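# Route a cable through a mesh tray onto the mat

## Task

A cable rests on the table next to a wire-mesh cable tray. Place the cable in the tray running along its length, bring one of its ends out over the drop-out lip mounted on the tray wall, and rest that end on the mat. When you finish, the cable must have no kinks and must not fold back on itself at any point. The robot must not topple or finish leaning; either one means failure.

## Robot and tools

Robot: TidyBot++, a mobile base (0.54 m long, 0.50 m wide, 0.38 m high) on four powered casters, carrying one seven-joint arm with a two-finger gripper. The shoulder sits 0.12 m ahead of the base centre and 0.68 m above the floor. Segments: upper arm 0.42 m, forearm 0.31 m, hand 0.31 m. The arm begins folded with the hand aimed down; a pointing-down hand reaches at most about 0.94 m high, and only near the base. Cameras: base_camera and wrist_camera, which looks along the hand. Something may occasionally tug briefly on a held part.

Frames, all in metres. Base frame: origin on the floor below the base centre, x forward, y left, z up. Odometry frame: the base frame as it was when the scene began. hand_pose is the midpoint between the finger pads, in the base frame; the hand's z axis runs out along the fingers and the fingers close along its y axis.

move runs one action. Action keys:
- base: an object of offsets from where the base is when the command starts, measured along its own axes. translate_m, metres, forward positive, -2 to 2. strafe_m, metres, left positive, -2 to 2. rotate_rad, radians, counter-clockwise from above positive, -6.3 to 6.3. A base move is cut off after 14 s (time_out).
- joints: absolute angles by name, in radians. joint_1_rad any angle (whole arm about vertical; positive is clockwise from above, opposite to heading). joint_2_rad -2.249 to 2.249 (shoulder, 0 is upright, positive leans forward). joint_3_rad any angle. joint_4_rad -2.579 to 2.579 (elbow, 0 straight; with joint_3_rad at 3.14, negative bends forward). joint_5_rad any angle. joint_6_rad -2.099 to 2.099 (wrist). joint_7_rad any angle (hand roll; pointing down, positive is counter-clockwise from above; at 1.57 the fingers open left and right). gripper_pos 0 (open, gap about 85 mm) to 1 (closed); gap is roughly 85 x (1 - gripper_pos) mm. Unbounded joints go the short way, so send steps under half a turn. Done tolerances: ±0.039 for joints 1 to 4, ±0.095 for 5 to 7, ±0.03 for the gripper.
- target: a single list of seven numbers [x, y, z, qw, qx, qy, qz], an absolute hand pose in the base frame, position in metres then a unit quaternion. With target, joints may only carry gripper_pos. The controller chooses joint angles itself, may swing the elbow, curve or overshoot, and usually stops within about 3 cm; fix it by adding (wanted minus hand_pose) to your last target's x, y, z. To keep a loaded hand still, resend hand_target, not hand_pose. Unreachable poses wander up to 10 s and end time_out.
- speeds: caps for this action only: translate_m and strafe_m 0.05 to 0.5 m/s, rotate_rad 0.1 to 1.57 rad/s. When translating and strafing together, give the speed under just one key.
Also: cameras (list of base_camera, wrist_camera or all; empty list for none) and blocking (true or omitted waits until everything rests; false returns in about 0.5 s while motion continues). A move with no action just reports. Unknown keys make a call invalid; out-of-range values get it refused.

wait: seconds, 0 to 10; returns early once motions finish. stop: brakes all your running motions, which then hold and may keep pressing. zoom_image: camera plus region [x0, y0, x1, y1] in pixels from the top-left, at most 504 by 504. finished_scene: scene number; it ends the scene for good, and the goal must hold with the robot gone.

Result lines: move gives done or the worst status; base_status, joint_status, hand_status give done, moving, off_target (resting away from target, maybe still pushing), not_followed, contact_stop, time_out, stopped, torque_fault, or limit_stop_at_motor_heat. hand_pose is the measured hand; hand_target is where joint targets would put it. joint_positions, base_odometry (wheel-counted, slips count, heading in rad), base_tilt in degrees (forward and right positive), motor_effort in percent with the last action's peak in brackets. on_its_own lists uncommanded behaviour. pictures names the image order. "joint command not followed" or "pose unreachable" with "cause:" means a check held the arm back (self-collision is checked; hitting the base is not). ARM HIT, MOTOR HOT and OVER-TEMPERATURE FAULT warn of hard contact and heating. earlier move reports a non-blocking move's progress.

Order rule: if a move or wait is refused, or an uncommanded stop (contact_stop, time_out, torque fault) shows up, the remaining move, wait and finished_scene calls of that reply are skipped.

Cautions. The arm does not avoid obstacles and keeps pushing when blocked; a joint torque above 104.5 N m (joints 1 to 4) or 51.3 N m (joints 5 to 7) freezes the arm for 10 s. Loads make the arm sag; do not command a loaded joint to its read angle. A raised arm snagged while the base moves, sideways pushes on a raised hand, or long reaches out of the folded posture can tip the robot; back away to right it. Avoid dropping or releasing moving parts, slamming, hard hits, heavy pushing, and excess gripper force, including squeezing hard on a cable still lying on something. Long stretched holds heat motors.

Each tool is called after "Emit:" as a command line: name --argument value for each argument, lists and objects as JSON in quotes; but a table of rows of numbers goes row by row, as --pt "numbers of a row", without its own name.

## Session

Emit:
move

Scene clock: 0.00 s.
base_odometry: x=+0.000 y=+0.000 heading=+0.000
base_tilt: forward=+0.7 right=-1.0
base_status: not commanded
joint_positions: joint_1_rad=+0.026 joint_2_rad=-0.336 joint_3_rad=+3.150 joint_4_rad=-2.512 joint_5_rad=-0.031 joint_6_rad=-0.889 joint_7_rad=+1.549 gripper_pos=+0.000
joint_status: not commanded
motor_effort: joint_1_rad=-1 joint_2_rad=-1 joint_3_rad=+0 joint_4_rad=+13 joint_5_rad=+0 joint_6_rad=+1 joint_7_rad=-1
hand_pose: x=+0.2628 y=+0.0042 z=+0.5898 quat_wxyz=(-0.013, +0.999, -0.037, +0.038) (m; base frame)
hand_target: x=+0.2624 y=+0.0042 z=+0.5895 quat_wxyz=(-0.013, +0.999, -0.037, +0.037) (m; base frame)
hand_status: not commanded
pictures: base_camera, wrist_camera

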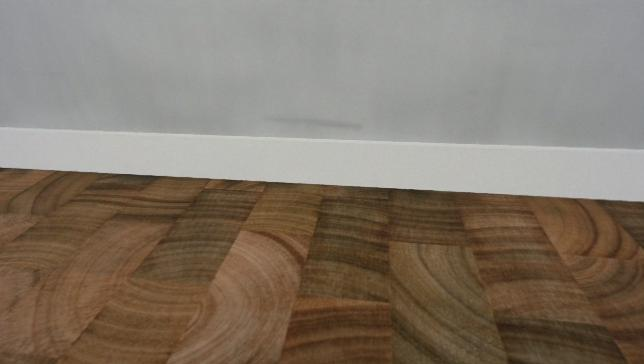

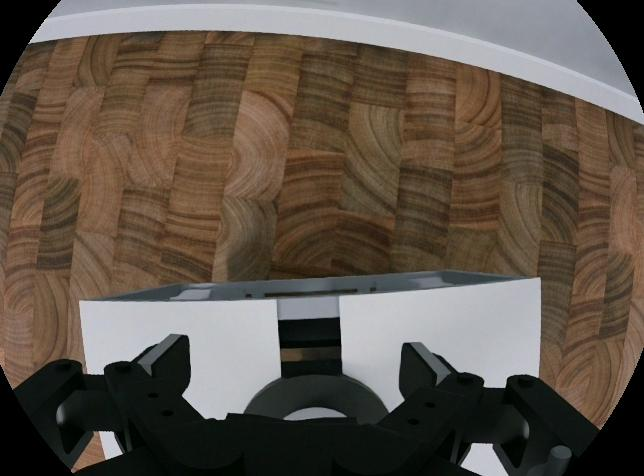

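Emit:
move --joints '{"joint_1_rad":0,"joint_2_rad":-0.6,"joint_3_rad":3.14,"joint_4_rad":-1.5,"joint_5_rad":0,"joint_6_rad":-0.3,"joint_7_rad":1.57}' --cameras '[]'

Emit:
move --base '{"rotate_rad":1.57}'

Emit:
move --base '{"rotate_rad":1.57}'

Emit:
move --base '{"rotate_rad":1.57}'

Scene clock: 5.00 s.
move: done
base_odometry: x=+0.000 y=+0.000 heading=+0.000
base_tilt: forward=+0.6 right=-1.1
base_status: not commanded
joint_positions: joint_1_rad=+0.023 joint_2_rad=-0.596 joint_3_rad=+3.150 joint_4_rad=-1.505 joint_5_rad=-0.031 joint_6_rad=-0.378 joint_7_rad=+1.549 gripper_pos=+0.000
joint_status: all done
motor_effort: joint_1_rad=-1(2) joint_2_rad=+4(7) joint_3_rad=+0(2) joint_4_rad=+17(20) joint_5_rad=-1(2) joint_6_rad=+8(9) joint_7_rad=+0(2)
hand_pose: x=+0.4299 y=-0.0074 z=+1.3104 quat_wxyz=(-0.013, +0.600, -0.021, +0.800) (m; base frame)
hand_target: x=+0.4178 y=+0.0023 z=+1.3373 quat_wxyz=(-0.001, +0.565, +0.001, +0.825) (m; base frame)
hand_status: not commanded
pictures: none
No camera images: "cameras" was empty.

Scene clock: 7.30 s.
move: done
base_odometry: x=+0.000 y=+0.000 heading=+1.570
base_tilt: forward=+0.7 right=-1.0
base_status: done
joint_positions: joint_1_rad=+0.019 joint_2_rad=-0.596 joint_3_rad=+3.146 joint_4_rad=-1.505 joint_5_rad=-0.031 joint_6_rad=-0.376 joint_7_rad=+1.549 gripper_pos=+0.000
joint_status: not commanded
motor_effort: joint_1_rad=-1(2) joint_2_rad=+4(4) joint_3_rad=+1(2) joint_4_rad=+16(18) joint_5_rad=-1(1) joint_6_rad=+8(9) joint_7_rad=+0(2)
hand_pose: x=+0.4297 y=-0.0036 z=+1.3109 quat_wxyz=(-0.015, +0.599, -0.018, +0.800) (m; base frame)
hand_target: x=+0.4178 y=+0.0023 z=+1.3373 quat_wxyz=(-0.001, +0.565, +0.001, +0.825) (m; base frame)
hand_status: not commanded
pictures: base_camera, wrist_camera

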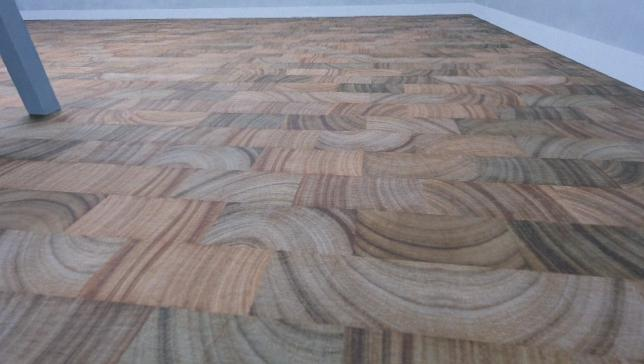

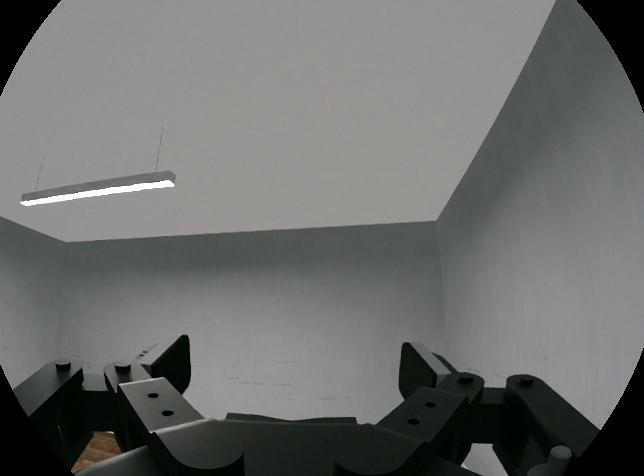

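Scene clock: 9.60 s.
move: done
base_odometry: x=+0.000 y=+0.000 heading=+3.140
base_tilt: forward=+0.7 right=-1.1
base_status: done
joint_positions: joint_1_rad=+0.018 joint_2_rad=-0.596 joint_3_rad=+3.144 joint_4_rad=-1.505 joint_5_rad=-0.031 joint_6_rad=-0.376 joint_7_rad=+1.549 gripper_pos=+0.000
joint_status: not commanded
motor_effort: joint_1_rad=-1(1) joint_2_rad=+4(5) joint_3_rad=+1(2) joint_4_rad=+17(17) joint_5_rad=+0(1) joint_6_rad=+8(9) joint_7_rad=-1(1)
hand_pose: x=+0.4297 y=-0.0019 z=+1.3109 quat_wxyz=(-0.016, +0.599, -0.017, +0.800) (m; base frame)
hand_target: x=+0.4178 y=+0.0023 z=+1.3373 quat_wxyz=(-0.001, +0.565, +0.001, +0.825) (m; base frame)
hand_status: not commanded
pictures: base_camera, wrist_camera

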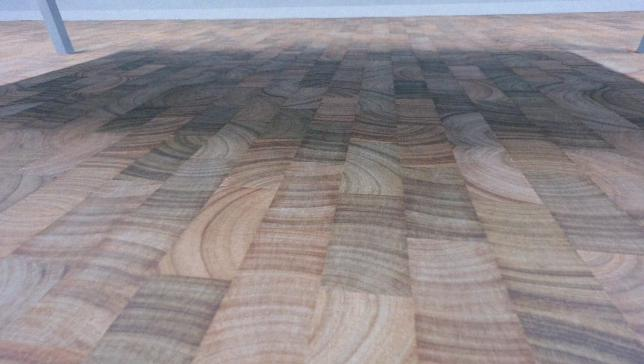

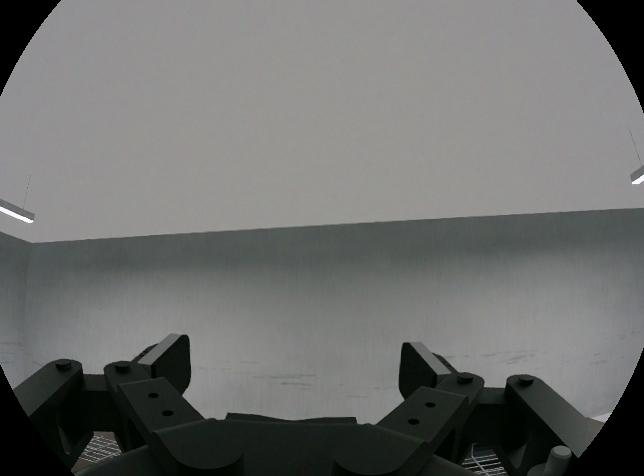

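Scene clock: 11.90 s.
move: done
base_odometry: x=+0.000 y=+0.000 heading=-1.573
base_tilt: forward=+0.8 right=-1.0
base_status: done
joint_positions: joint_1_rad=+0.017 joint_2_rad=-0.596 joint_3_rad=+3.142 joint_4_rad=-1.505 joint_5_rad=-0.031 joint_6_rad=-0.375 joint_7_rad=+1.549 gripper_pos=+0.000
joint_status: not commanded
motor_effort: joint_1_rad=-1(1) joint_2_rad=+4(5) joint_3_rad=+1(2) joint_4_rad=+17(18) joint_5_rad=-1(1) joint_6_rad=+8(9) joint_7_rad=-1(1)
hand_pose: x=+0.4297 y=-0.0008 z=+1.3110 quat_wxyz=(-0.016, +0.599, -0.016, +0.800) (m; base frame)
hand_target: x=+0.4178 y=+0.0023 z=+1.3373 quat_wxyz=(-0.001, +0.565, +0.001, +0.825) (m; base frame)
hand_status: not commanded
pictures: base_camera, wrist_camera

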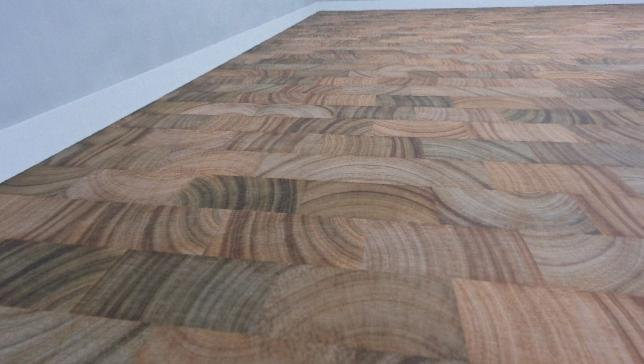

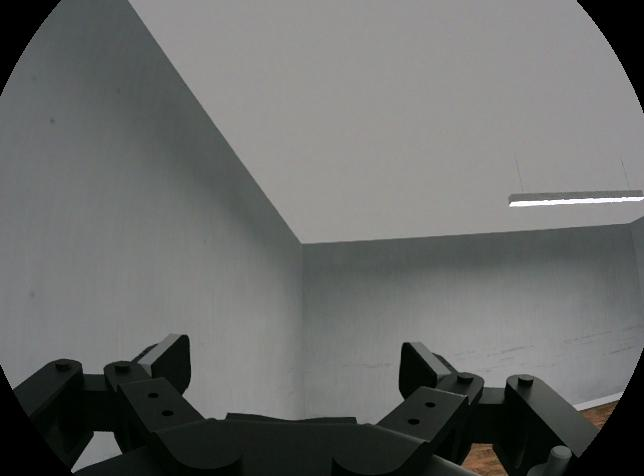

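Emit:
move --base '{"rotate_rad":-1.57}' --joints '{"joint_2_rad":-0.5,"joint_4_rad":-1.1,"joint_6_rad":-0.9,"joint_7_rad":3.14}'

Scene clock: 17.03 s.
move: done
base_odometry: x=+0.000 y=+0.000 heading=+3.140
base_tilt: forward=+0.6 right=-1.0
base_status: done
joint_positions: joint_1_rad=+0.017 joint_2_rad=-0.511 joint_3_rad=+3.142 joint_4_rad=-1.112 joint_5_rad=-0.031 joint_6_rad=-0.831 joint_7_rad=+3.059 gripper_pos=+0.000
joint_status: all done
motor_effort: joint_1_rad=-1(1) joint_2_rad=+5(6) joint_3_rad=+1(2) joint_4_rad=+14(18) joint_5_rad=+0(1) joint_6_rad=+8(10) joint_7_rad=-1(2)
hand_pose: x=+0.3995 y=+0.0036 z=+1.3511 quat_wxyz=(+0.504, +0.485, +0.442, +0.561) (m; base frame)
hand_target: x=+0.4053 y=+0.0022 z=+1.3325 quat_wxyz=(+0.517, +0.482, +0.482, +0.518) (m; base frame)
hand_status: not commanded
pictures: base_camera, wrist_camera

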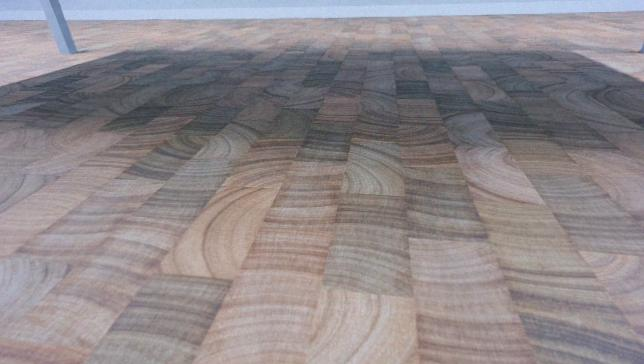

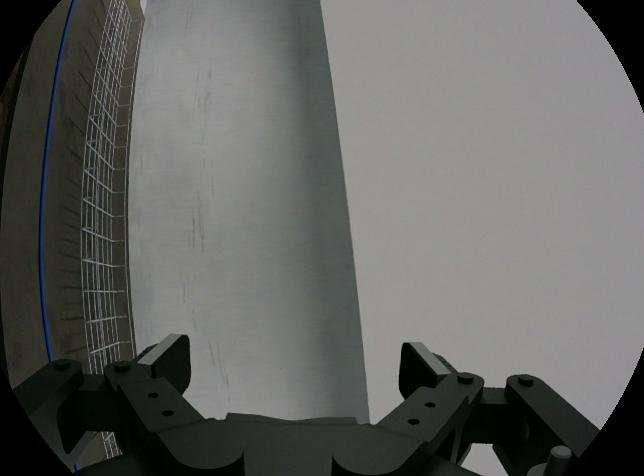

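Emit:
move --joints '{"joint_2_rad":-0.3,"joint_4_rad":-1.1,"joint_6_rad":-1.1,"joint_7_rad":1.57}'

Scene clock: 21.37 s.
move: done
base_odometry: x=+0.000 y=+0.000 heading=+3.140
base_tilt: forward=+0.7 right=-1.0
base_status: not commanded
joint_positions: joint_1_rad=+0.017 joint_2_rad=-0.303 joint_3_rad=+3.142 joint_4_rad=-1.107 joint_5_rad=-0.031 joint_6_rad=-1.031 joint_7_rad=+1.649 gripper_pos=+0.000
joint_status: all done
motor_effort: joint_1_rad=-1(1) joint_2_rad=-4(7) joint_3_rad=+0(1) joint_4_rad=+16(17) joint_5_rad=+0(1) joint_6_rad=+9(10) joint_7_rad=-1(2)
hand_pose: x=+0.5201 y=+0.0027 z=+1.2205 quat_wxyz=(+0.014, +0.793, +0.026, +0.608) (m; base frame)
hand_target: x=+0.5147 y=+0.0022 z=+1.2021 quat_wxyz=(+0.000, +0.813, +0.000, +0.582) (m; base frame)
hand_status: not commanded
pictures: base_camera, wrist_camera

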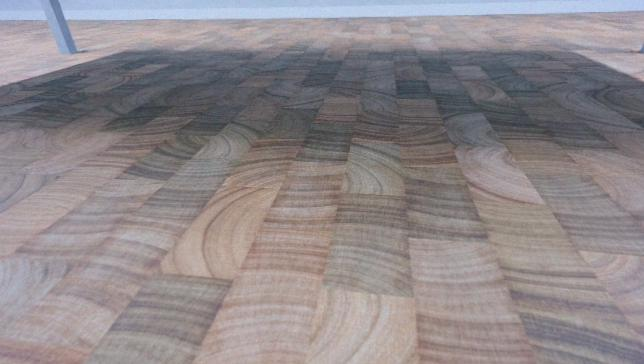

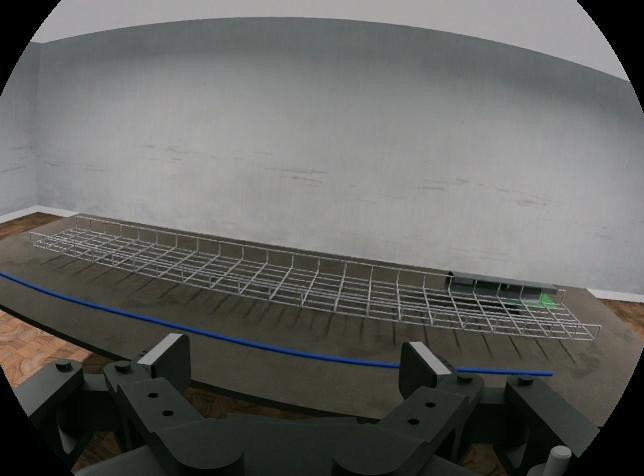

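Emit:
move --base '{"rotate_rad":-0.34}' --joints '{"joint_1_rad":0,"joint_2_rad":-0.3,"joint_4_rad":-0.9,"joint_5_rad":0,"joint_6_rad":-1.7,"joint_7_rad":1.57}' --cameras '[]'

Emit:
move --base '{"translate_m":0.6}'

Scene clock: 40.83 s.
move: done
base_odometry: x=+0.000 y=+0.000 heading=+2.800
base_tilt: forward=+0.7 right=-1.1
base_status: done
joint_positions: joint_1_rad=+0.016 joint_2_rad=-0.303 joint_3_rad=+3.142 joint_4_rad=-0.911 joint_5_rad=-0.031 joint_6_rad=-1.628 joint_7_rad=+1.649 gripper_pos=+0.000
joint_status: all done
motor_effort: joint_1_rad=-1(2) joint_2_rad=-1(6) joint_3_rad=+0(2) joint_4_rad=+12(16) joint_5_rad=+0(2) joint_6_rad=+7(9) joint_7_rad=-1(1)
hand_pose: x=+0.4180 y=+0.0059 z=+1.1494 quat_wxyz=(+0.007, +0.899, +0.035, +0.437) (m; base frame)
hand_target: x=+0.4043 y=+0.0020 z=+1.1358 quat_wxyz=(+0.000, +0.913, +0.000, +0.409) (m; base frame)
hand_status: not commanded
pictures: none
No camera images: "cameras" was empty.

Scene clock: 43.43 s.
move: done
base_odometry: x=-0.566 y=+0.201 heading=+2.800
base_tilt: forward=+0.8 right=-1.0
base_status: done
joint_positions: joint_1_rad=+0.016 joint_2_rad=-0.294 joint_3_rad=+3.142 joint_4_rad=-0.908 joint_5_rad=-0.031 joint_6_rad=-1.633 joint_7_rad=+1.649 gripper_pos=+0.000
joint_status: not commanded
motor_effort: joint_1_rad=-1(1) joint_2_rad=-2(5) joint_3_rad=+0(1) joint_4_rad=+12(13) joint_5_rad=-1(1) joint_6_rad=+7(8) joint_7_rad=-1(1)
hand_pose: x=+0.4209 y=+0.0059 z=+1.1468 quat_wxyz=(+0.007, +0.901, +0.035, +0.433) (m; base frame)
hand_target: x=+0.4043 y=+0.0020 z=+1.1358 quat_wxyz=(+0.000, +0.913, +0.000, +0.409) (m; base frame)
hand_status: not commanded
pictures: base_camera, wrist_camera

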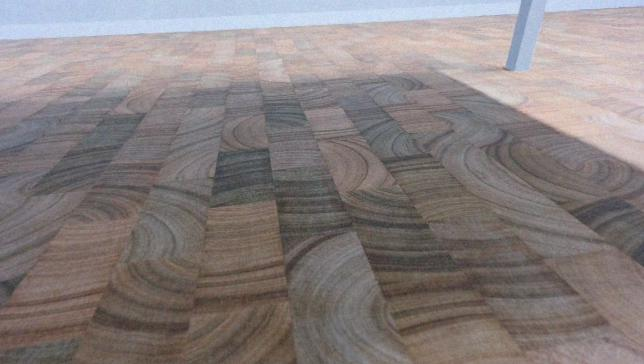

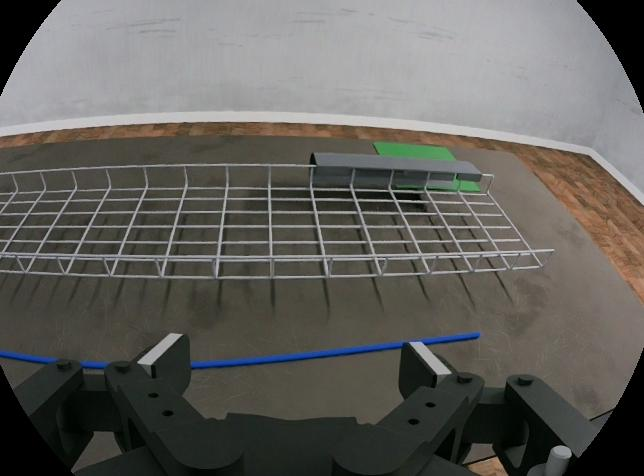

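Emit:
move --base '{"translate_m":0.27}' --joints '{"joint_1_rad":0,"joint_2_rad":-0.2,"joint_3_rad":3.14,"joint_4_rad":-1.2,"joint_5_rad":0,"joint_6_rad":-1.7,"joint_7_rad":3.1,"gripper_pos":0.3}'

Scene clock: 63.40 s.
move: done
base_odometry: x=-0.820 y=+0.291 heading=+2.799
base_tilt: forward=+0.7 right=-1.1
base_status: done
joint_positions: joint_1_rad=+0.016 joint_2_rad=-0.196 joint_3_rad=+3.142 joint_4_rad=-1.186 joint_5_rad=-0.031 joint_6_rad=-1.635 joint_7_rad=+3.018 gripper_pos=+0.300
joint_status: all done
motor_effort: joint_1_rad=-1(2) joint_2_rad=-8(11) joint_3_rad=+0(2) joint_4_rad=+15(17) joint_5_rad=-1(2) joint_6_rad=+5(8) joint_7_rad=+0(2)
hand_pose: x=+0.4536 y=+0.0054 z=+0.9966 quat_wxyz=(+0.160, +0.726, +0.638, +0.200) (m; base frame)
hand_target: x=+0.4330 y=+0.0019 z=+0.9826 quat_wxyz=(+0.152, +0.704, +0.676, +0.158) (m; base frame)
hand_status: not commanded
pictures: base_camera, wrist_camera

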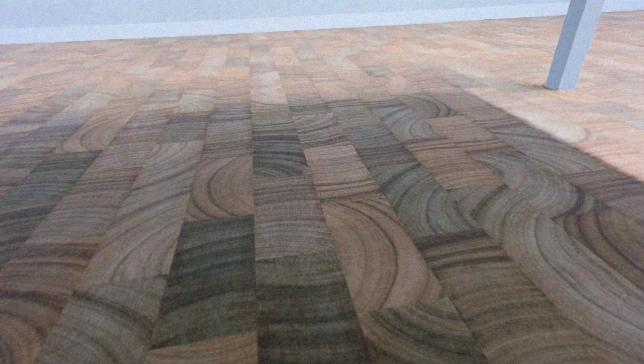

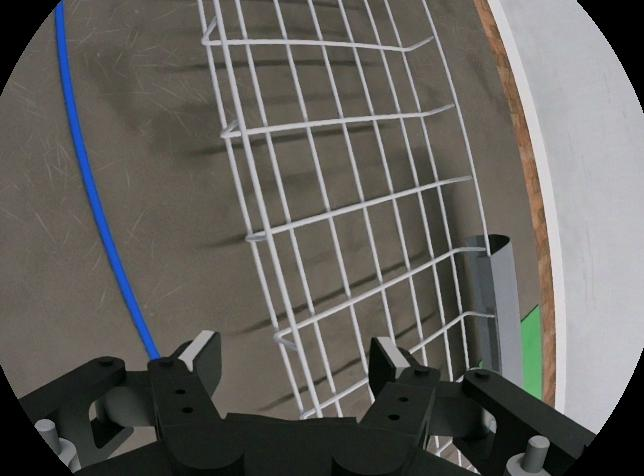

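Emit:
move --base '{"translate_m":-0.04,"rotate_rad":0.08}' --joints '{"joint_1_rad":0,"joint_2_rad":-0.175,"joint_3_rad":3.14,"joint_4_rad":-1.35,"joint_5_rad":0,"joint_6_rad":-1.76,"joint_7_rad":3.16,"gripper_pos":0.3}'

Emit:
move --joints '{"joint_1_rad":0,"joint_2_rad":-0.175,"joint_3_rad":3.14,"joint_4_rad":-1.64,"joint_5_rad":0,"joint_6_rad":-1.76,"joint_7_rad":3.16,"gripper_pos":0.3}' --cameras '["wrist_camera"]'

Scene clock: 80.87 s.
move: done
base_odometry: x=-0.782 y=+0.278 heading=+2.880
base_tilt: forward=+0.7 right=-1.1
base_status: done
joint_positions: joint_1_rad=+0.015 joint_2_rad=-0.179 joint_3_rad=+3.141 joint_4_rad=-1.333 joint_5_rad=-0.031 joint_6_rad=-1.690 joint_7_rad=+3.080 gripper_pos=+0.300
joint_status: all done
motor_effort: joint_1_rad=+0(2) joint_2_rad=-8(11) joint_3_rad=+1(2) joint_4_rad=+15(17) joint_5_rad=+0(2) joint_6_rad=+3(5) joint_7_rad=-1(1)
hand_pose: x=+0.4227 y=+0.0064 z=+0.9255 quat_wxyz=(+0.091, +0.723, +0.675, +0.117) (m; base frame)
hand_target: x=+0.3996 y=+0.0018 z=+0.9127 quat_wxyz=(+0.074, +0.696, +0.710, +0.072) (m; base frame)
hand_status: not commanded
pictures: base_camera, wrist_camera

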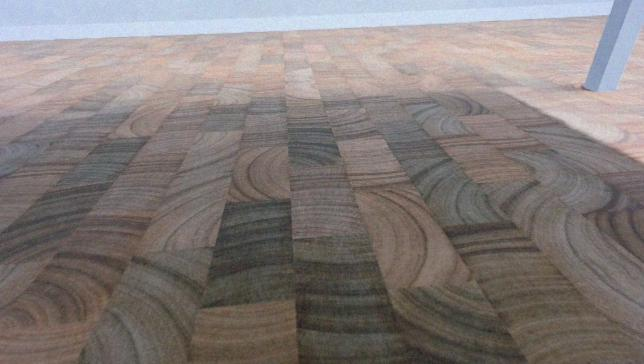

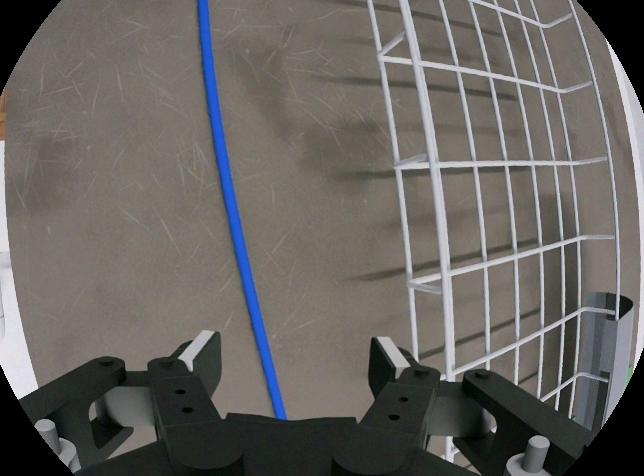

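Scene clock: 82.23 s.
move: done
base_odometry: x=-0.782 y=+0.278 heading=+2.880
base_tilt: forward=+0.7 right=-1.1
base_status: not commanded
joint_positions: joint_1_rad=+0.015 joint_2_rad=-0.179 joint_3_rad=+3.141 joint_4_rad=-1.622 joint_5_rad=-0.031 joint_6_rad=-1.691 joint_7_rad=+3.081 gripper_pos=+0.300
joint_status: all done
motor_effort: joint_1_rad=-1(2) joint_2_rad=-8(10) joint_3_rad=+0(1) joint_4_rad=+15(17) joint_5_rad=+1(1) joint_6_rad=+1(3) joint_7_rad=-1(2)
hand_pose: x=+0.3584 y=+0.0073 z=+0.8248 quat_wxyz=(-0.008, +0.732, +0.681, +0.013) (m; base frame)
hand_target: x=+0.3324 y=+0.0017 z=+0.8191 quat_wxyz=(-0.030, +0.699, +0.714, -0.029) (m; base frame)
hand_status: not commanded
pictures: wrist_camera

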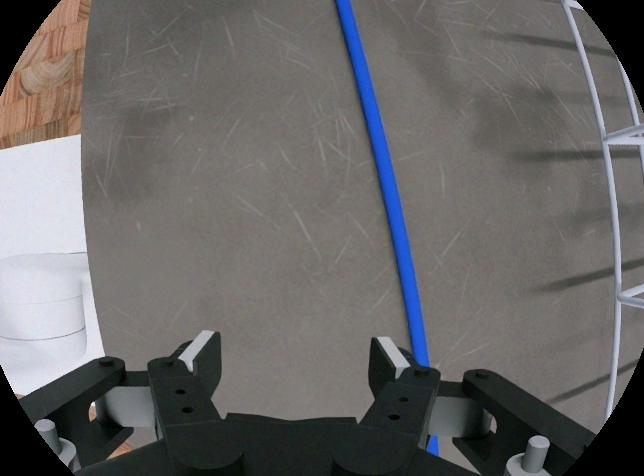

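Emit:
move --joints '{"joint_1_rad":0,"joint_2_rad":0.02,"joint_3_rad":3.14,"joint_4_rad":-1.46,"joint_5_rad":0,"joint_6_rad":-1.74,"joint_7_rad":3.27,"gripper_pos":0.3}' --cameras '["wrist_camera"]'

Emit:
move --joints '{"joint_1_rad":0,"joint_2_rad":0.02,"joint_3_rad":3.14,"joint_4_rad":-1.70,"joint_5_rad":0,"joint_6_rad":-1.50,"joint_7_rad":3.27,"gripper_pos":0.3}' --cameras '["wrist_camera"]'

Scene clock: 90.57 s.
move: done
base_odometry: x=-0.782 y=+0.278 heading=+2.880
base_tilt: forward=+0.7 right=-1.0
base_status: not commanded
joint_positions: joint_1_rad=+0.015 joint_2_rad=+0.021 joint_3_rad=+3.141 joint_4_rad=-1.472 joint_5_rad=-0.031 joint_6_rad=-1.691 joint_7_rad=+3.189 gripper_pos=+0.300
joint_status: all done
motor_effort: joint_1_rad=-1(2) joint_2_rad=-16(19) joint_3_rad=+0(2) joint_4_rad=+15(16) joint_5_rad=-1(2) joint_6_rad=+0(1) joint_7_rad=-1(2)
hand_pose: x=+0.4284 y=+0.0063 z=+0.8161 quat_wxyz=(-0.026, +0.694, +0.719, -0.003) (m; base frame)
hand_target: x=+0.4161 y=+0.0018 z=+0.8207 quat_wxyz=(-0.029, +0.659, +0.751, -0.026) (m; base frame)
hand_status: not commanded
pictures: wrist_camera

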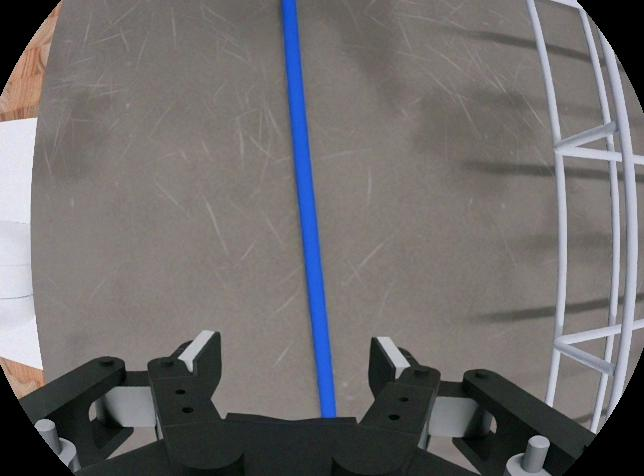

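Scene clock: 91.83 s.
move: done
base_odometry: x=-0.782 y=+0.278 heading=+2.880
base_tilt: forward=+0.7 right=-1.0
base_status: not commanded
joint_positions: joint_1_rad=+0.015 joint_2_rad=+0.021 joint_3_rad=+3.141 joint_4_rad=-1.682 joint_5_rad=-0.031 joint_6_rad=-1.571 joint_7_rad=+3.191 gripper_pos=+0.300
joint_status: all done
motor_effort: joint_1_rad=-1(2) joint_2_rad=-15(17) joint_3_rad=+0(1) joint_4_rad=+15(16) joint_5_rad=+0(2) joint_6_rad=-1(1) joint_7_rad=+0(2)
hand_pose: x=+0.3983 y=+0.0068 z=+0.7524 quat_wxyz=(-0.059, +0.694, +0.717, -0.035) (m; base frame)
hand_target: x=+0.4139 y=+0.0018 z=+0.7454 quat_wxyz=(-0.029, +0.659, +0.751, -0.026) (m; base frame)
hand_status: not commanded
pictures: wrist_camera

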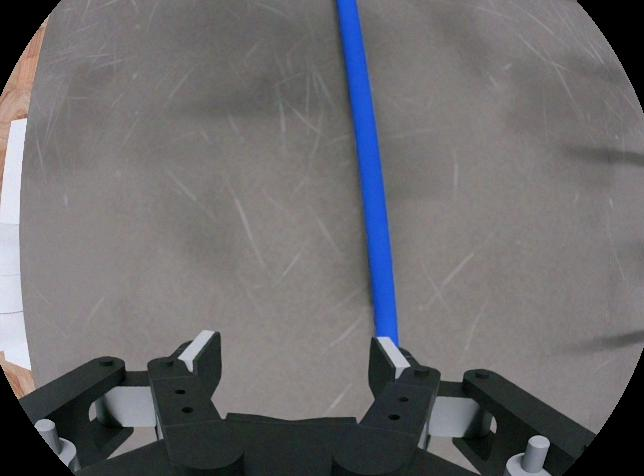

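Emit:
move --joints '{"joint_1_rad":0,"joint_2_rad":0.05,"joint_3_rad":3.14,"joint_4_rad":-1.52,"joint_5_rad":0,"joint_6_rad":-1.54,"joint_7_rad":3.27,"gripper_pos":0.3}' --cameras '[]'

Emit:
move --joints '{"joint_1_rad":0,"joint_2_rad":0.05,"joint_3_rad":3.14,"joint_4_rad":-1.69,"joint_5_rad":0,"joint_6_rad":-1.43,"joint_7_rad":3.27,"gripper_pos":0.3}' --cameras '["wrist_camera"]'

Scene clock: 98.83 s.
move: done
base_odometry: x=-0.782 y=+0.278 heading=+2.880
base_tilt: forward=+0.7 right=-1.0
base_status: not commanded
joint_positions: joint_1_rad=+0.015 joint_2_rad=+0.039 joint_3_rad=+3.141 joint_4_rad=-1.529 joint_5_rad=-0.031 joint_6_rad=-1.571 joint_7_rad=+3.191 gripper_pos=+0.300
joint_status: all done
motor_effort: joint_1_rad=+0(2) joint_2_rad=-17(17) joint_3_rad=+0(1) joint_4_rad=+15(16) joint_5_rad=+0(2) joint_6_rad=+1(1) joint_7_rad=-1(1)
hand_pose: x=+0.4508 y=+0.0061 z=+0.7922 quat_wxyz=(-0.009, +0.695, +0.719, +0.012) (m; base frame)
hand_target: x=+0.4642 y=+0.0019 z=+0.7912 quat_wxyz=(+0.012, +0.660, +0.751, +0.010) (m; base frame)
hand_status: not commanded
pictures: none
No camera images: "cameras" was empty.

Scene clock: 99.93 s.
move: done
base_odometry: x=-0.782 y=+0.278 heading=+2.880
base_tilt: forward=+0.7 right=-1.1
base_status: not commanded
joint_positions: joint_1_rad=+0.015 joint_2_rad=+0.044 joint_3_rad=+3.141 joint_4_rad=-1.674 joint_5_rad=-0.031 joint_6_rad=-1.503 joint_7_rad=+3.191 gripper_pos=+0.300
joint_status: all done
motor_effort: joint_1_rad=-1(2) joint_2_rad=-17(18) joint_3_rad=+0(1) joint_4_rad=+15(16) joint_5_rad=-1(2) joint_6_rad=+0(1) joint_7_rad=-1(2)
hand_pose: x=+0.4239 y=+0.0064 z=+0.7459 quat_wxyz=(-0.039, +0.695, +0.718, -0.016) (m; base frame)
hand_target: x=+0.4410 y=+0.0019 z=+0.7379 quat_wxyz=(-0.011, +0.660, +0.751, -0.009) (m; base frame)
hand_status: not commanded
pictures: wrist_camera

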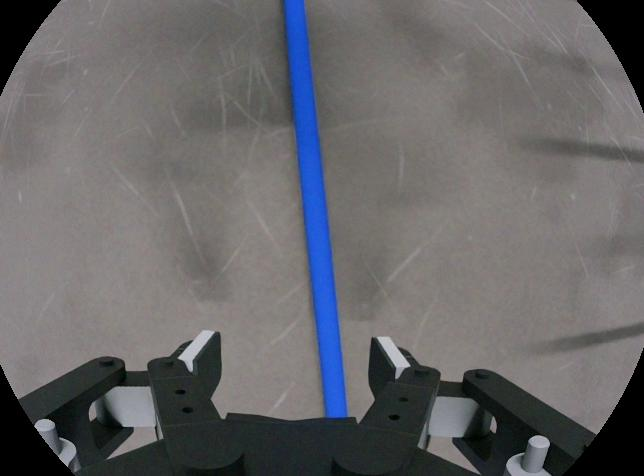

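Emit:
move --joints '{"joint_1_rad":0,"joint_2_rad":0.05,"joint_3_rad":3.14,"joint_4_rad":-1.74,"joint_5_rad":0,"joint_6_rad":-1.36,"joint_7_rad":3.27,"gripper_pos":0.5}' --cameras '[]'

Emit:
move --joints '{"gripper_pos":1}' --cameras '["wrist_camera"]'

Scene clock: 104.43 s.
move: done
base_odometry: x=-0.782 y=+0.278 heading=+2.880
base_tilt: forward=+0.7 right=-1.0
base_status: not commanded
joint_positions: joint_1_rad=+0.015 joint_2_rad=+0.042 joint_3_rad=+3.141 joint_4_rad=-1.720 joint_5_rad=-0.031 joint_6_rad=-1.433 joint_7_rad=+3.191 gripper_pos=+0.500
joint_status: all done
motor_effort: joint_1_rad=-1(2) joint_2_rad=-15(19) joint_3_rad=+0(1) joint_4_rad=+14(15) joint_5_rad=+0(2) joint_6_rad=+0(1) joint_7_rad=-1(1)
hand_pose: x=+0.4290 y=+0.0063 z=+0.7318 quat_wxyz=(-0.030, +0.696, +0.717, -0.007) (m; base frame)
hand_target: x=+0.4442 y=+0.0019 z=+0.7224 quat_wxyz=(-0.003, +0.660, +0.752, -0.003) (m; base frame)
hand_status: not commanded
pictures: none
No camera images: "cameras" was empty.

Scene clock: 105.27 s.
move: off_target
base_odometry: x=-0.782 y=+0.278 heading=+2.880
base_tilt: forward=+0.7 right=-1.1
base_status: not commanded
joint_positions: joint_1_rad=+0.015 joint_2_rad=+0.040 joint_3_rad=+3.141 joint_4_rad=-1.716 joint_5_rad=-0.031 joint_6_rad=-1.417 joint_7_rad=+3.192 gripper_pos=+0.944
joint_status: gripper_pos off_target (ended at +0.944, target +1.000)
motor_effort: joint_1_rad=-1(1) joint_2_rad=-13(15) joint_3_rad=+0(1) joint_4_rad=+11(13) joint_5_rad=-1(1) joint_6_rad=-1(2) joint_7_rad=+0(2)
hand_pose: x=+0.4354 y=+0.0062 z=+0.7336 quat_wxyz=(-0.021, +0.696, +0.718, +0.001) (m; base frame)
hand_target: x=+0.4442 y=+0.0019 z=+0.7224 quat_wxyz=(-0.003, +0.660, +0.752, -0.003) (m; base frame)
hand_status: not commanded
pictures: wrist_camera

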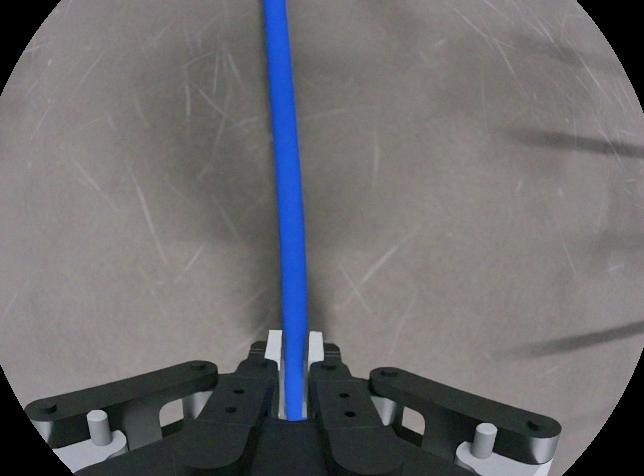

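Emit:
move --joints '{"joint_1_rad":0,"joint_2_rad":0.0,"joint_3_rad":3.14,"joint_4_rad":-0.95,"joint_5_rad":0,"joint_6_rad":-2.0,"joint_7_rad":3.27}' --cameras '["wrist_camera"]'

Emit:
move --joints '{"joint_1_rad":0,"joint_2_rad":0.3,"joint_3_rad":3.14,"joint_4_rad":-0.75,"joint_5_rad":0,"joint_6_rad":-1.6,"joint_7_rad":3.27}' --cameras '["wrist_camera"]'

Scene clock: 117.33 s.
move: done
base_odometry: x=-0.782 y=+0.278 heading=+2.880
base_tilt: forward=+0.6 right=-1.0
base_status: not commanded
joint_positions: joint_1_rad=+0.015 joint_2_rad=+0.016 joint_3_rad=+3.141 joint_4_rad=-0.964 joint_5_rad=-0.031 joint_6_rad=-1.927 joint_7_rad=+3.192 gripper_pos=+0.944
joint_status: all done
motor_effort: joint_1_rad=-1(1) joint_2_rad=-15(20) joint_3_rad=+0(2) joint_4_rad=+14(18) joint_5_rad=+0(3) joint_6_rad=+3(3) joint_7_rad=-1(2)
hand_pose: x=+0.4592 y=+0.0054 z=+0.9748 quat_wxyz=(+0.076, +0.684, +0.720, +0.090) (m; base frame)
hand_target: x=+0.4340 y=+0.0019 z=+0.9798 quat_wxyz=(+0.072, +0.657, +0.748, +0.063) (m; base frame)
hand_status: not commanded
pictures: wrist_camera

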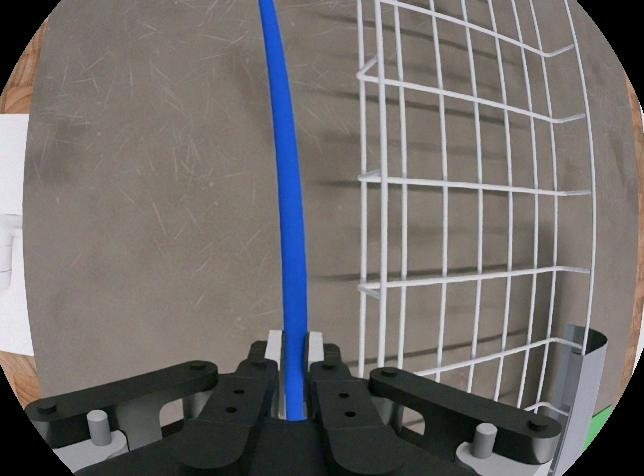

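Scene clock: 119.03 s.
move: done
base_odometry: x=-0.782 y=+0.278 heading=+2.880
base_tilt: forward=+0.6 right=-1.1
base_status: not commanded
joint_positions: joint_1_rad=+0.015 joint_2_rad=+0.314 joint_3_rad=+3.141 joint_4_rad=-0.765 joint_5_rad=-0.031 joint_6_rad=-1.682 joint_7_rad=+3.192 gripper_pos=+0.944
joint_status: all done
motor_effort: joint_1_rad=+0(2) joint_2_rad=-27(32) joint_3_rad=+0(2) joint_4_rad=+16(18) joint_5_rad=+1(2) joint_6_rad=+5(5) joint_7_rad=-1(2)
hand_pose: x=+0.6417 y=+0.0033 z=+0.9418 quat_wxyz=(+0.128, +0.678, +0.710, +0.140) (m; base frame)
hand_target: x=+0.6630 y=+0.0020 z=+0.9658 quat_wxyz=(+0.182, +0.640, +0.729, +0.161) (m; base frame)
hand_status: not commanded
pictures: wrist_camera

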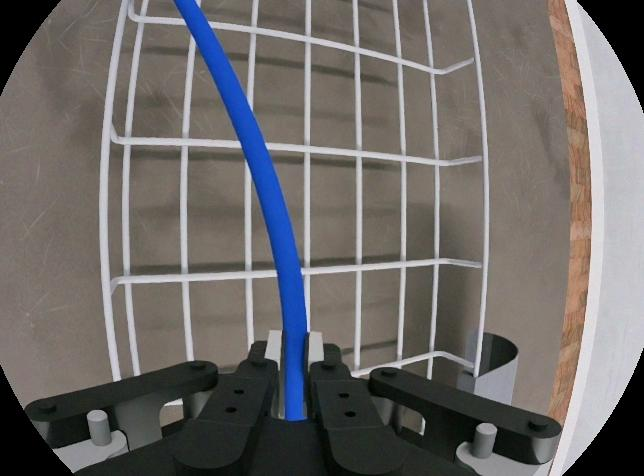

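Emit:
move --joints '{"joint_1_rad":0,"joint_2_rad":0.45,"joint_3_rad":3.14,"joint_4_rad":-0.90,"joint_5_rad":0,"joint_6_rad":-1.53,"joint_7_rad":3.27}' --cameras '["wrist_camera"]'

Scene clock: 124.23 s.
move: done
base_odometry: x=-0.782 y=+0.278 heading=+2.880
base_tilt: forward=+0.7 right=-1.0
base_status: not commanded
joint_positions: joint_1_rad=+0.014 joint_2_rad=+0.462 joint_3_rad=+3.141 joint_4_rad=-0.894 joint_5_rad=-0.031 joint_6_rad=-1.604 joint_7_rad=+3.193 gripper_pos=+0.944
joint_status: all done
motor_effort: joint_1_rad=-1(2) joint_2_rad=-33(39) joint_3_rad=+0(2) joint_4_rad=+16(18) joint_5_rad=+0(2) joint_6_rad=+2(5) joint_7_rad=-1(2)
hand_pose: x=+0.6700 y=+0.0033 z=+0.8194 quat_wxyz=(+0.056, +0.690, +0.718, +0.073) (m; base frame)
hand_target: x=+0.6892 y=+0.0021 z=+0.8288 quat_wxyz=(+0.098, +0.654, +0.745, +0.086) (m; base frame)
hand_status: not commanded
pictures: wrist_camera

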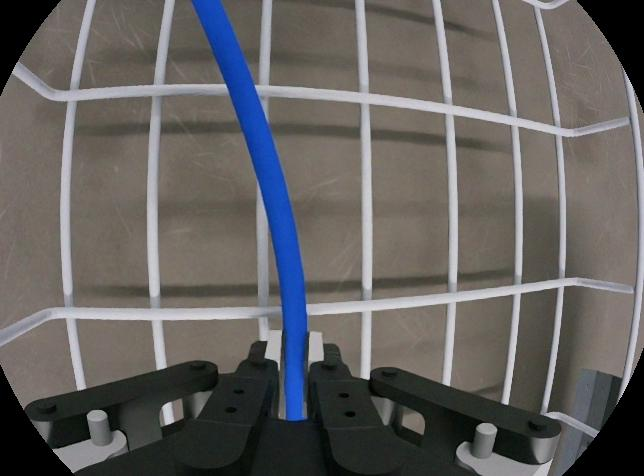

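Emit:
move --base '{"strafe_m":-0.1}' --speeds '{"strafe_m":0.15}' --cameras '["wrist_camera"]'

Emit:
move --joints '{"gripper_pos":0.6}' --cameras '[]'

Emit:
move --joints '{"joint_1_rad":0,"joint_2_rad":0.1,"joint_3_rad":3.14,"joint_4_rad":-0.95,"joint_5_rad":0,"joint_6_rad":-1.95,"joint_7_rad":3.14,"gripper_pos":0.4}' --cameras '["wrist_camera"]'

Scene clock: 131.47 s.
move: done
base_odometry: x=-0.756 y=+0.375 heading=+2.880
base_tilt: forward=+0.6 right=-1.1
base_status: done
joint_positions: joint_1_rad=+0.003 joint_2_rad=+0.462 joint_3_rad=+3.140 joint_4_rad=-0.894 joint_5_rad=-0.031 joint_6_rad=-1.604 joint_7_rad=+3.193 gripper_pos=+0.944
joint_status: not commanded
motor_effort: joint_1_rad=+0(3) joint_2_rad=-33(33) joint_3_rad=+0(2) joint_4_rad=+16(17) joint_5_rad=+0(2) joint_6_rad=+2(3) joint_7_rad=-1(1)
hand_pose: x=+0.6701 y=+0.0097 z=+0.8195 quat_wxyz=(+0.055, +0.685, +0.722, +0.074) (m; base frame)
hand_target: x=+0.6892 y=+0.0021 z=+0.8288 quat_wxyz=(+0.098, +0.654, +0.745, +0.086) (m; base frame)
hand_status: not commanded
pictures: wrist_camera

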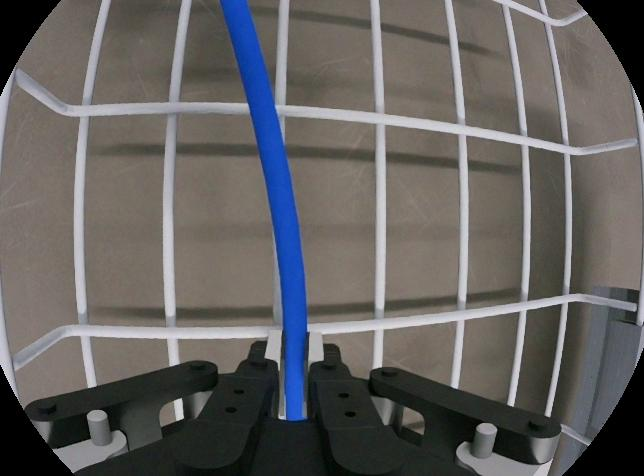

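Scene clock: 132.23 s.
move: done
base_odometry: x=-0.756 y=+0.375 heading=+2.880
base_tilt: forward=+0.7 right=-1.1
base_status: not commanded
joint_positions: joint_1_rad=+0.003 joint_2_rad=+0.462 joint_3_rad=+3.140 joint_4_rad=-0.894 joint_5_rad=-0.031 joint_6_rad=-1.602 joint_7_rad=+3.193 gripper_pos=+0.600
joint_status: all done
motor_effort: joint_1_rad=-1(1) joint_2_rad=-33(33) joint_3_rad=+0(1) joint_4_rad=+16(16) joint_5_rad=+0(1) joint_6_rad=+2(2) joint_7_rad=-1(1)
hand_pose: x=+0.6706 y=+0.0097 z=+0.8196 quat_wxyz=(+0.056, +0.685, +0.722, +0.074) (m; base frame)
hand_target: x=+0.6892 y=+0.0021 z=+0.8288 quat_wxyz=(+0.098, +0.654, +0.745, +0.086) (m; base frame)
hand_status: not commanded
pictures: none
No camera images: "cameras" was empty.

Scene clock: 133.97 s.
move: done
base_odometry: x=-0.756 y=+0.375 heading=+2.880
base_tilt: forward=+0.6 right=-1.0
base_status: not commanded
joint_positions: joint_1_rad=+0.003 joint_2_rad=+0.100 joint_3_rad=+3.140 joint_4_rad=-0.932 joint_5_rad=-0.031 joint_6_rad=-1.879 joint_7_rad=+3.192 gripper_pos=+0.400
joint_status: all done
motor_effort: joint_1_rad=+0(2) joint_2_rad=-18(36) joint_3_rad=+0(1) joint_4_rad=+14(17) joint_5_rad=+0(1) joint_6_rad=+2(4) joint_7_rad=-1(1)
hand_pose: x=+0.5019 y=+0.0097 z=+0.9591 quat_wxyz=(+0.074, +0.680, +0.724, +0.090) (m; base frame)
hand_target: x=+0.4776 y=+0.0019 z=+0.9487 quat_wxyz=(+0.050, +0.705, +0.705, +0.050) (m; base frame)
hand_status: not commanded
pictures: wrist_camera

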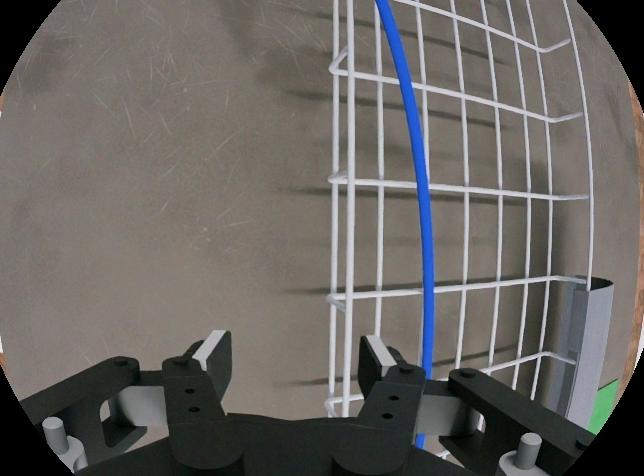

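Emit:
move --base '{"strafe_m":0.45}' --joints '{"joint_1_rad":0,"joint_2_rad":0.0,"joint_3_rad":3.14,"joint_4_rad":-1.1,"joint_5_rad":0,"joint_6_rad":-1.95,"joint_7_rad":3.2}' --cameras '["wrist_camera"]'

Scene clock: 139.03 s.
move: done
base_odometry: x=-0.873 y=-0.060 heading=+2.880
base_tilt: forward=+0.7 right=-1.0
base_status: done
joint_positions: joint_1_rad=+0.003 joint_2_rad=+0.012 joint_3_rad=+3.140 joint_4_rad=-1.081 joint_5_rad=-0.031 joint_6_rad=-1.882 joint_7_rad=+3.192 gripper_pos=+0.400
joint_status: all done
motor_effort: joint_1_rad=-1(3) joint_2_rad=-15(20) joint_3_rad=+0(2) joint_4_rad=+14(16) joint_5_rad=+0(2) joint_6_rad=+2(3) joint_7_rad=+0(2)
hand_pose: x=+0.4548 y=+0.0100 z=+0.9400 quat_wxyz=(+0.050, +0.683, +0.726, +0.067) (m; base frame)
hand_target: x=+0.4276 y=+0.0018 z=+0.9352 quat_wxyz=(+0.033, +0.685, +0.727, +0.031) (m; base frame)
hand_status: not commanded
pictures: wrist_camera

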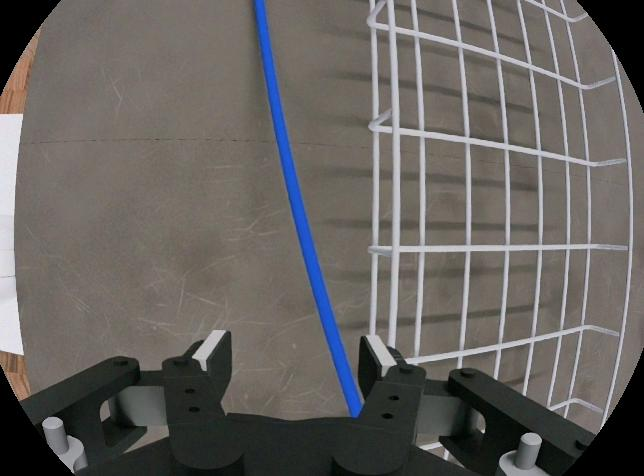

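Emit:
move --base '{"strafe_m":0.12}' --joints '{"joint_1_rad":0,"joint_2_rad":0.05,"joint_3_rad":3.14,"joint_4_rad":-1.46,"joint_5_rad":0,"joint_6_rad":-1.69,"joint_7_rad":3.43,"gripper_pos":0.3}' --cameras '["wrist_camera"]'

Scene clock: 143.63 s.
move: done
base_odometry: x=-0.904 y=-0.176 heading=+2.880
base_tilt: forward=+0.6 right=-1.1
base_status: done
joint_positions: joint_1_rad=+0.003 joint_2_rad=+0.046 joint_3_rad=+3.138 joint_4_rad=-1.443 joint_5_rad=-0.031 joint_6_rad=-1.761 joint_7_rad=+3.349 gripper_pos=+0.300
joint_status: all done
motor_effort: joint_1_rad=+0(2) joint_2_rad=-16(19) joint_3_rad=+0(3) joint_4_rad=+15(16) joint_5_rad=+0(1) joint_6_rad=+0(2) joint_7_rad=+0(2)
hand_pose: x=+0.4180 y=+0.0108 z=+0.8186 quat_wxyz=(-0.051, +0.627, +0.777, -0.022) (m; base frame)
hand_target: x=+0.4356 y=+0.0018 z=+0.8104 quat_wxyz=(-0.023, +0.597, +0.802, -0.017) (m; base frame)
hand_status: not commanded
pictures: wrist_camera

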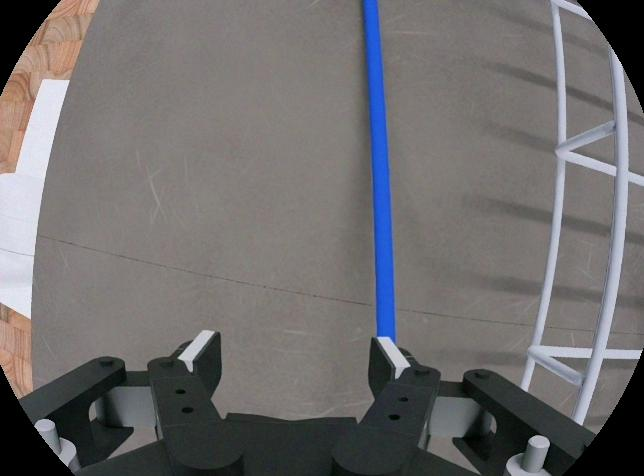

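Emit:
move --joints '{"joint_1_rad":0,"joint_2_rad":0.09,"joint_3_rad":3.14,"joint_4_rad":-1.45,"joint_5_rad":0,"joint_6_rad":-1.5,"joint_7_rad":3.43,"gripper_pos":0.3}' --cameras '[]'

Emit:
move --joints '{"joint_1_rad":0,"joint_2_rad":0.09,"joint_3_rad":3.14,"joint_4_rad":-1.63,"joint_5_rad":0,"joint_6_rad":-1.36,"joint_7_rad":3.43,"gripper_pos":0.4}' --cameras '["wrist_camera"]'

Scene clock: 150.10 s.
move: done
base_odometry: x=-0.904 y=-0.176 heading=+2.880
base_tilt: forward=+0.7 right=-1.1
base_status: not commanded
joint_positions: joint_1_rad=+0.003 joint_2_rad=+0.060 joint_3_rad=+3.138 joint_4_rad=-1.438 joint_5_rad=-0.031 joint_6_rad=-1.586 joint_7_rad=+3.352 gripper_pos=+0.300
joint_status: all done
motor_effort: joint_1_rad=-1(2) joint_2_rad=-13(18) joint_3_rad=+0(1) joint_4_rad=+15(15) joint_5_rad=-1(2) joint_6_rad=+4(12) joint_7_rad=-1(1)
hand_pose: x=+0.4757 y=+0.0110 z=+0.8142 quat_wxyz=(+0.013, +0.628, +0.777, +0.030) (m; base frame)
hand_target: x=+0.5026 y=+0.0019 z=+0.8009 quat_wxyz=(+0.041, +0.597, +0.801, +0.030) (m; base frame)
hand_status: not commanded
pictures: none
No camera images: "cameras" was empty.

Scene clock: 151.23 s.
move: off_target
base_odometry: x=-0.904 y=-0.176 heading=+2.880
base_tilt: forward=+0.6 right=-1.1
base_status: not commanded
joint_positions: joint_1_rad=+0.003 joint_2_rad=-0.009 joint_3_rad=+3.138 joint_4_rad=-1.543 joint_5_rad=-0.031 joint_6_rad=-1.446 joint_7_rad=+3.354 gripper_pos=+0.400
joint_status: joint_2_rad off_target (ended at -0.009, target +0.090); joint_4_rad off_target (ended at -1.543, target -1.630); the others done
motor_effort: joint_1_rad=+0(2) joint_2_rad=+5(12) joint_3_rad=+1(2) joint_4_rad=+4(13) joint_5_rad=+0(3) joint_6_rad=+3(5) joint_7_rad=-2(2)
hand_pose: x=+0.4793 y=+0.0109 z=+0.8072 quat_wxyz=(+0.053, +0.626, +0.775, +0.063) (m; base frame)
hand_target: x=+0.4868 y=+0.0019 z=+0.7434 quat_wxyz=(+0.025, +0.597, +0.801, +0.019) (m; base frame)
hand_status: not commanded
pictures: wrist_camera

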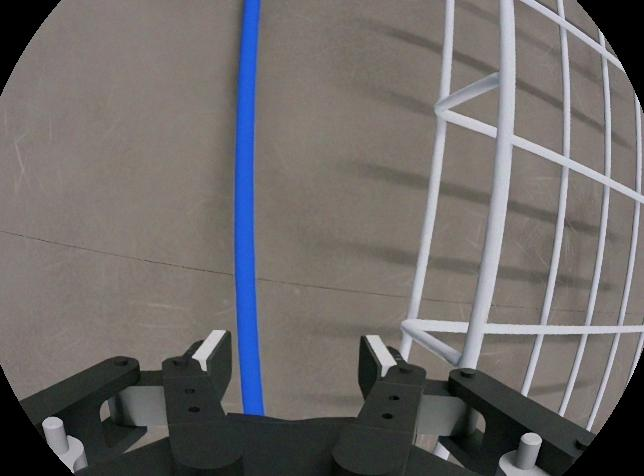

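Emit:
move --joints '{"joint_1_rad":0,"joint_2_rad":0.05,"joint_3_rad":3.14,"joint_4_rad":-1.44,"joint_5_rad":0,"joint_6_rad":-1.64,"joint_7_rad":3.43,"gripper_pos":0.4}' --cameras '[]'

Emit:
move --base '{"strafe_m":0.1}' --joints '{"joint_2_rad":0.03,"joint_4_rad":-1.50,"joint_6_rad":-1.60}' --cameras '["wrist_camera"]'

Scene clock: 156.10 s.
move: done
base_odometry: x=-0.904 y=-0.176 heading=+2.880
base_tilt: forward=+0.7 right=-1.1
base_status: not commanded
joint_positions: joint_1_rad=+0.003 joint_2_rad=+0.048 joint_3_rad=+3.138 joint_4_rad=-1.453 joint_5_rad=-0.031 joint_6_rad=-1.568 joint_7_rad=+3.355 gripper_pos=+0.400
joint_status: all done
motor_effort: joint_1_rad=-1(3) joint_2_rad=-18(19) joint_3_rad=+0(2) joint_4_rad=+16(16) joint_5_rad=+0(2) joint_6_rad=+1(6) joint_7_rad=-1(2)
hand_pose: x=+0.4753 y=+0.0110 z=+0.8137 quat_wxyz=(+0.019, +0.627, +0.778, +0.035) (m; base frame)
hand_target: x=+0.4570 y=+0.0019 z=+0.8161 quat_wxyz=(+0.005, +0.598, +0.802, +0.004) (m; base frame)
hand_status: not commanded
pictures: none
No camera images: "cameras" was empty.

Scene clock: 157.33 s.
move: done
base_odometry: x=-0.930 y=-0.273 heading=+2.880
base_tilt: forward=+0.7 right=-1.0
base_status: done
joint_positions: joint_1_rad=+0.003 joint_2_rad=+0.029 joint_3_rad=+3.139 joint_4_rad=-1.487 joint_5_rad=-0.031 joint_6_rad=-1.572 joint_7_rad=+3.355 gripper_pos=+0.400
joint_status: all done
motor_effort: joint_1_rad=+0(3) joint_2_rad=-14(18) joint_3_rad=+0(2) joint_4_rad=+15(17) joint_5_rad=+0(2) joint_6_rad=+2(4) joint_7_rad=+0(1)
hand_pose: x=+0.4618 y=+0.0108 z=+0.8089 quat_wxyz=(+0.011, +0.627, +0.778, +0.029) (m; base frame)
hand_target: x=+0.4493 y=+0.0019 z=+0.8039 quat_wxyz=(+0.005, +0.598, +0.802, +0.003) (m; base frame)
hand_status: not commanded
pictures: wrist_camera

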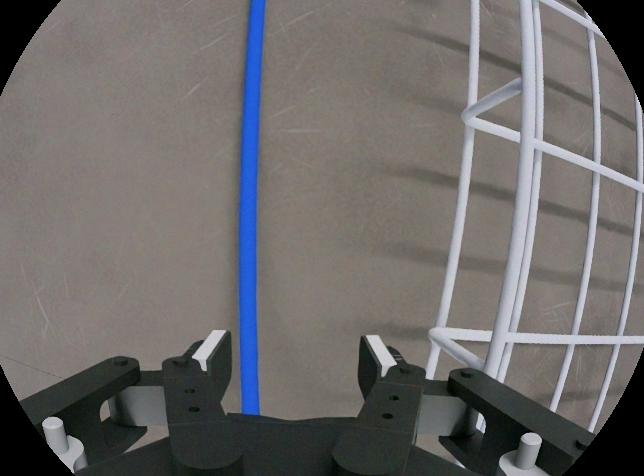

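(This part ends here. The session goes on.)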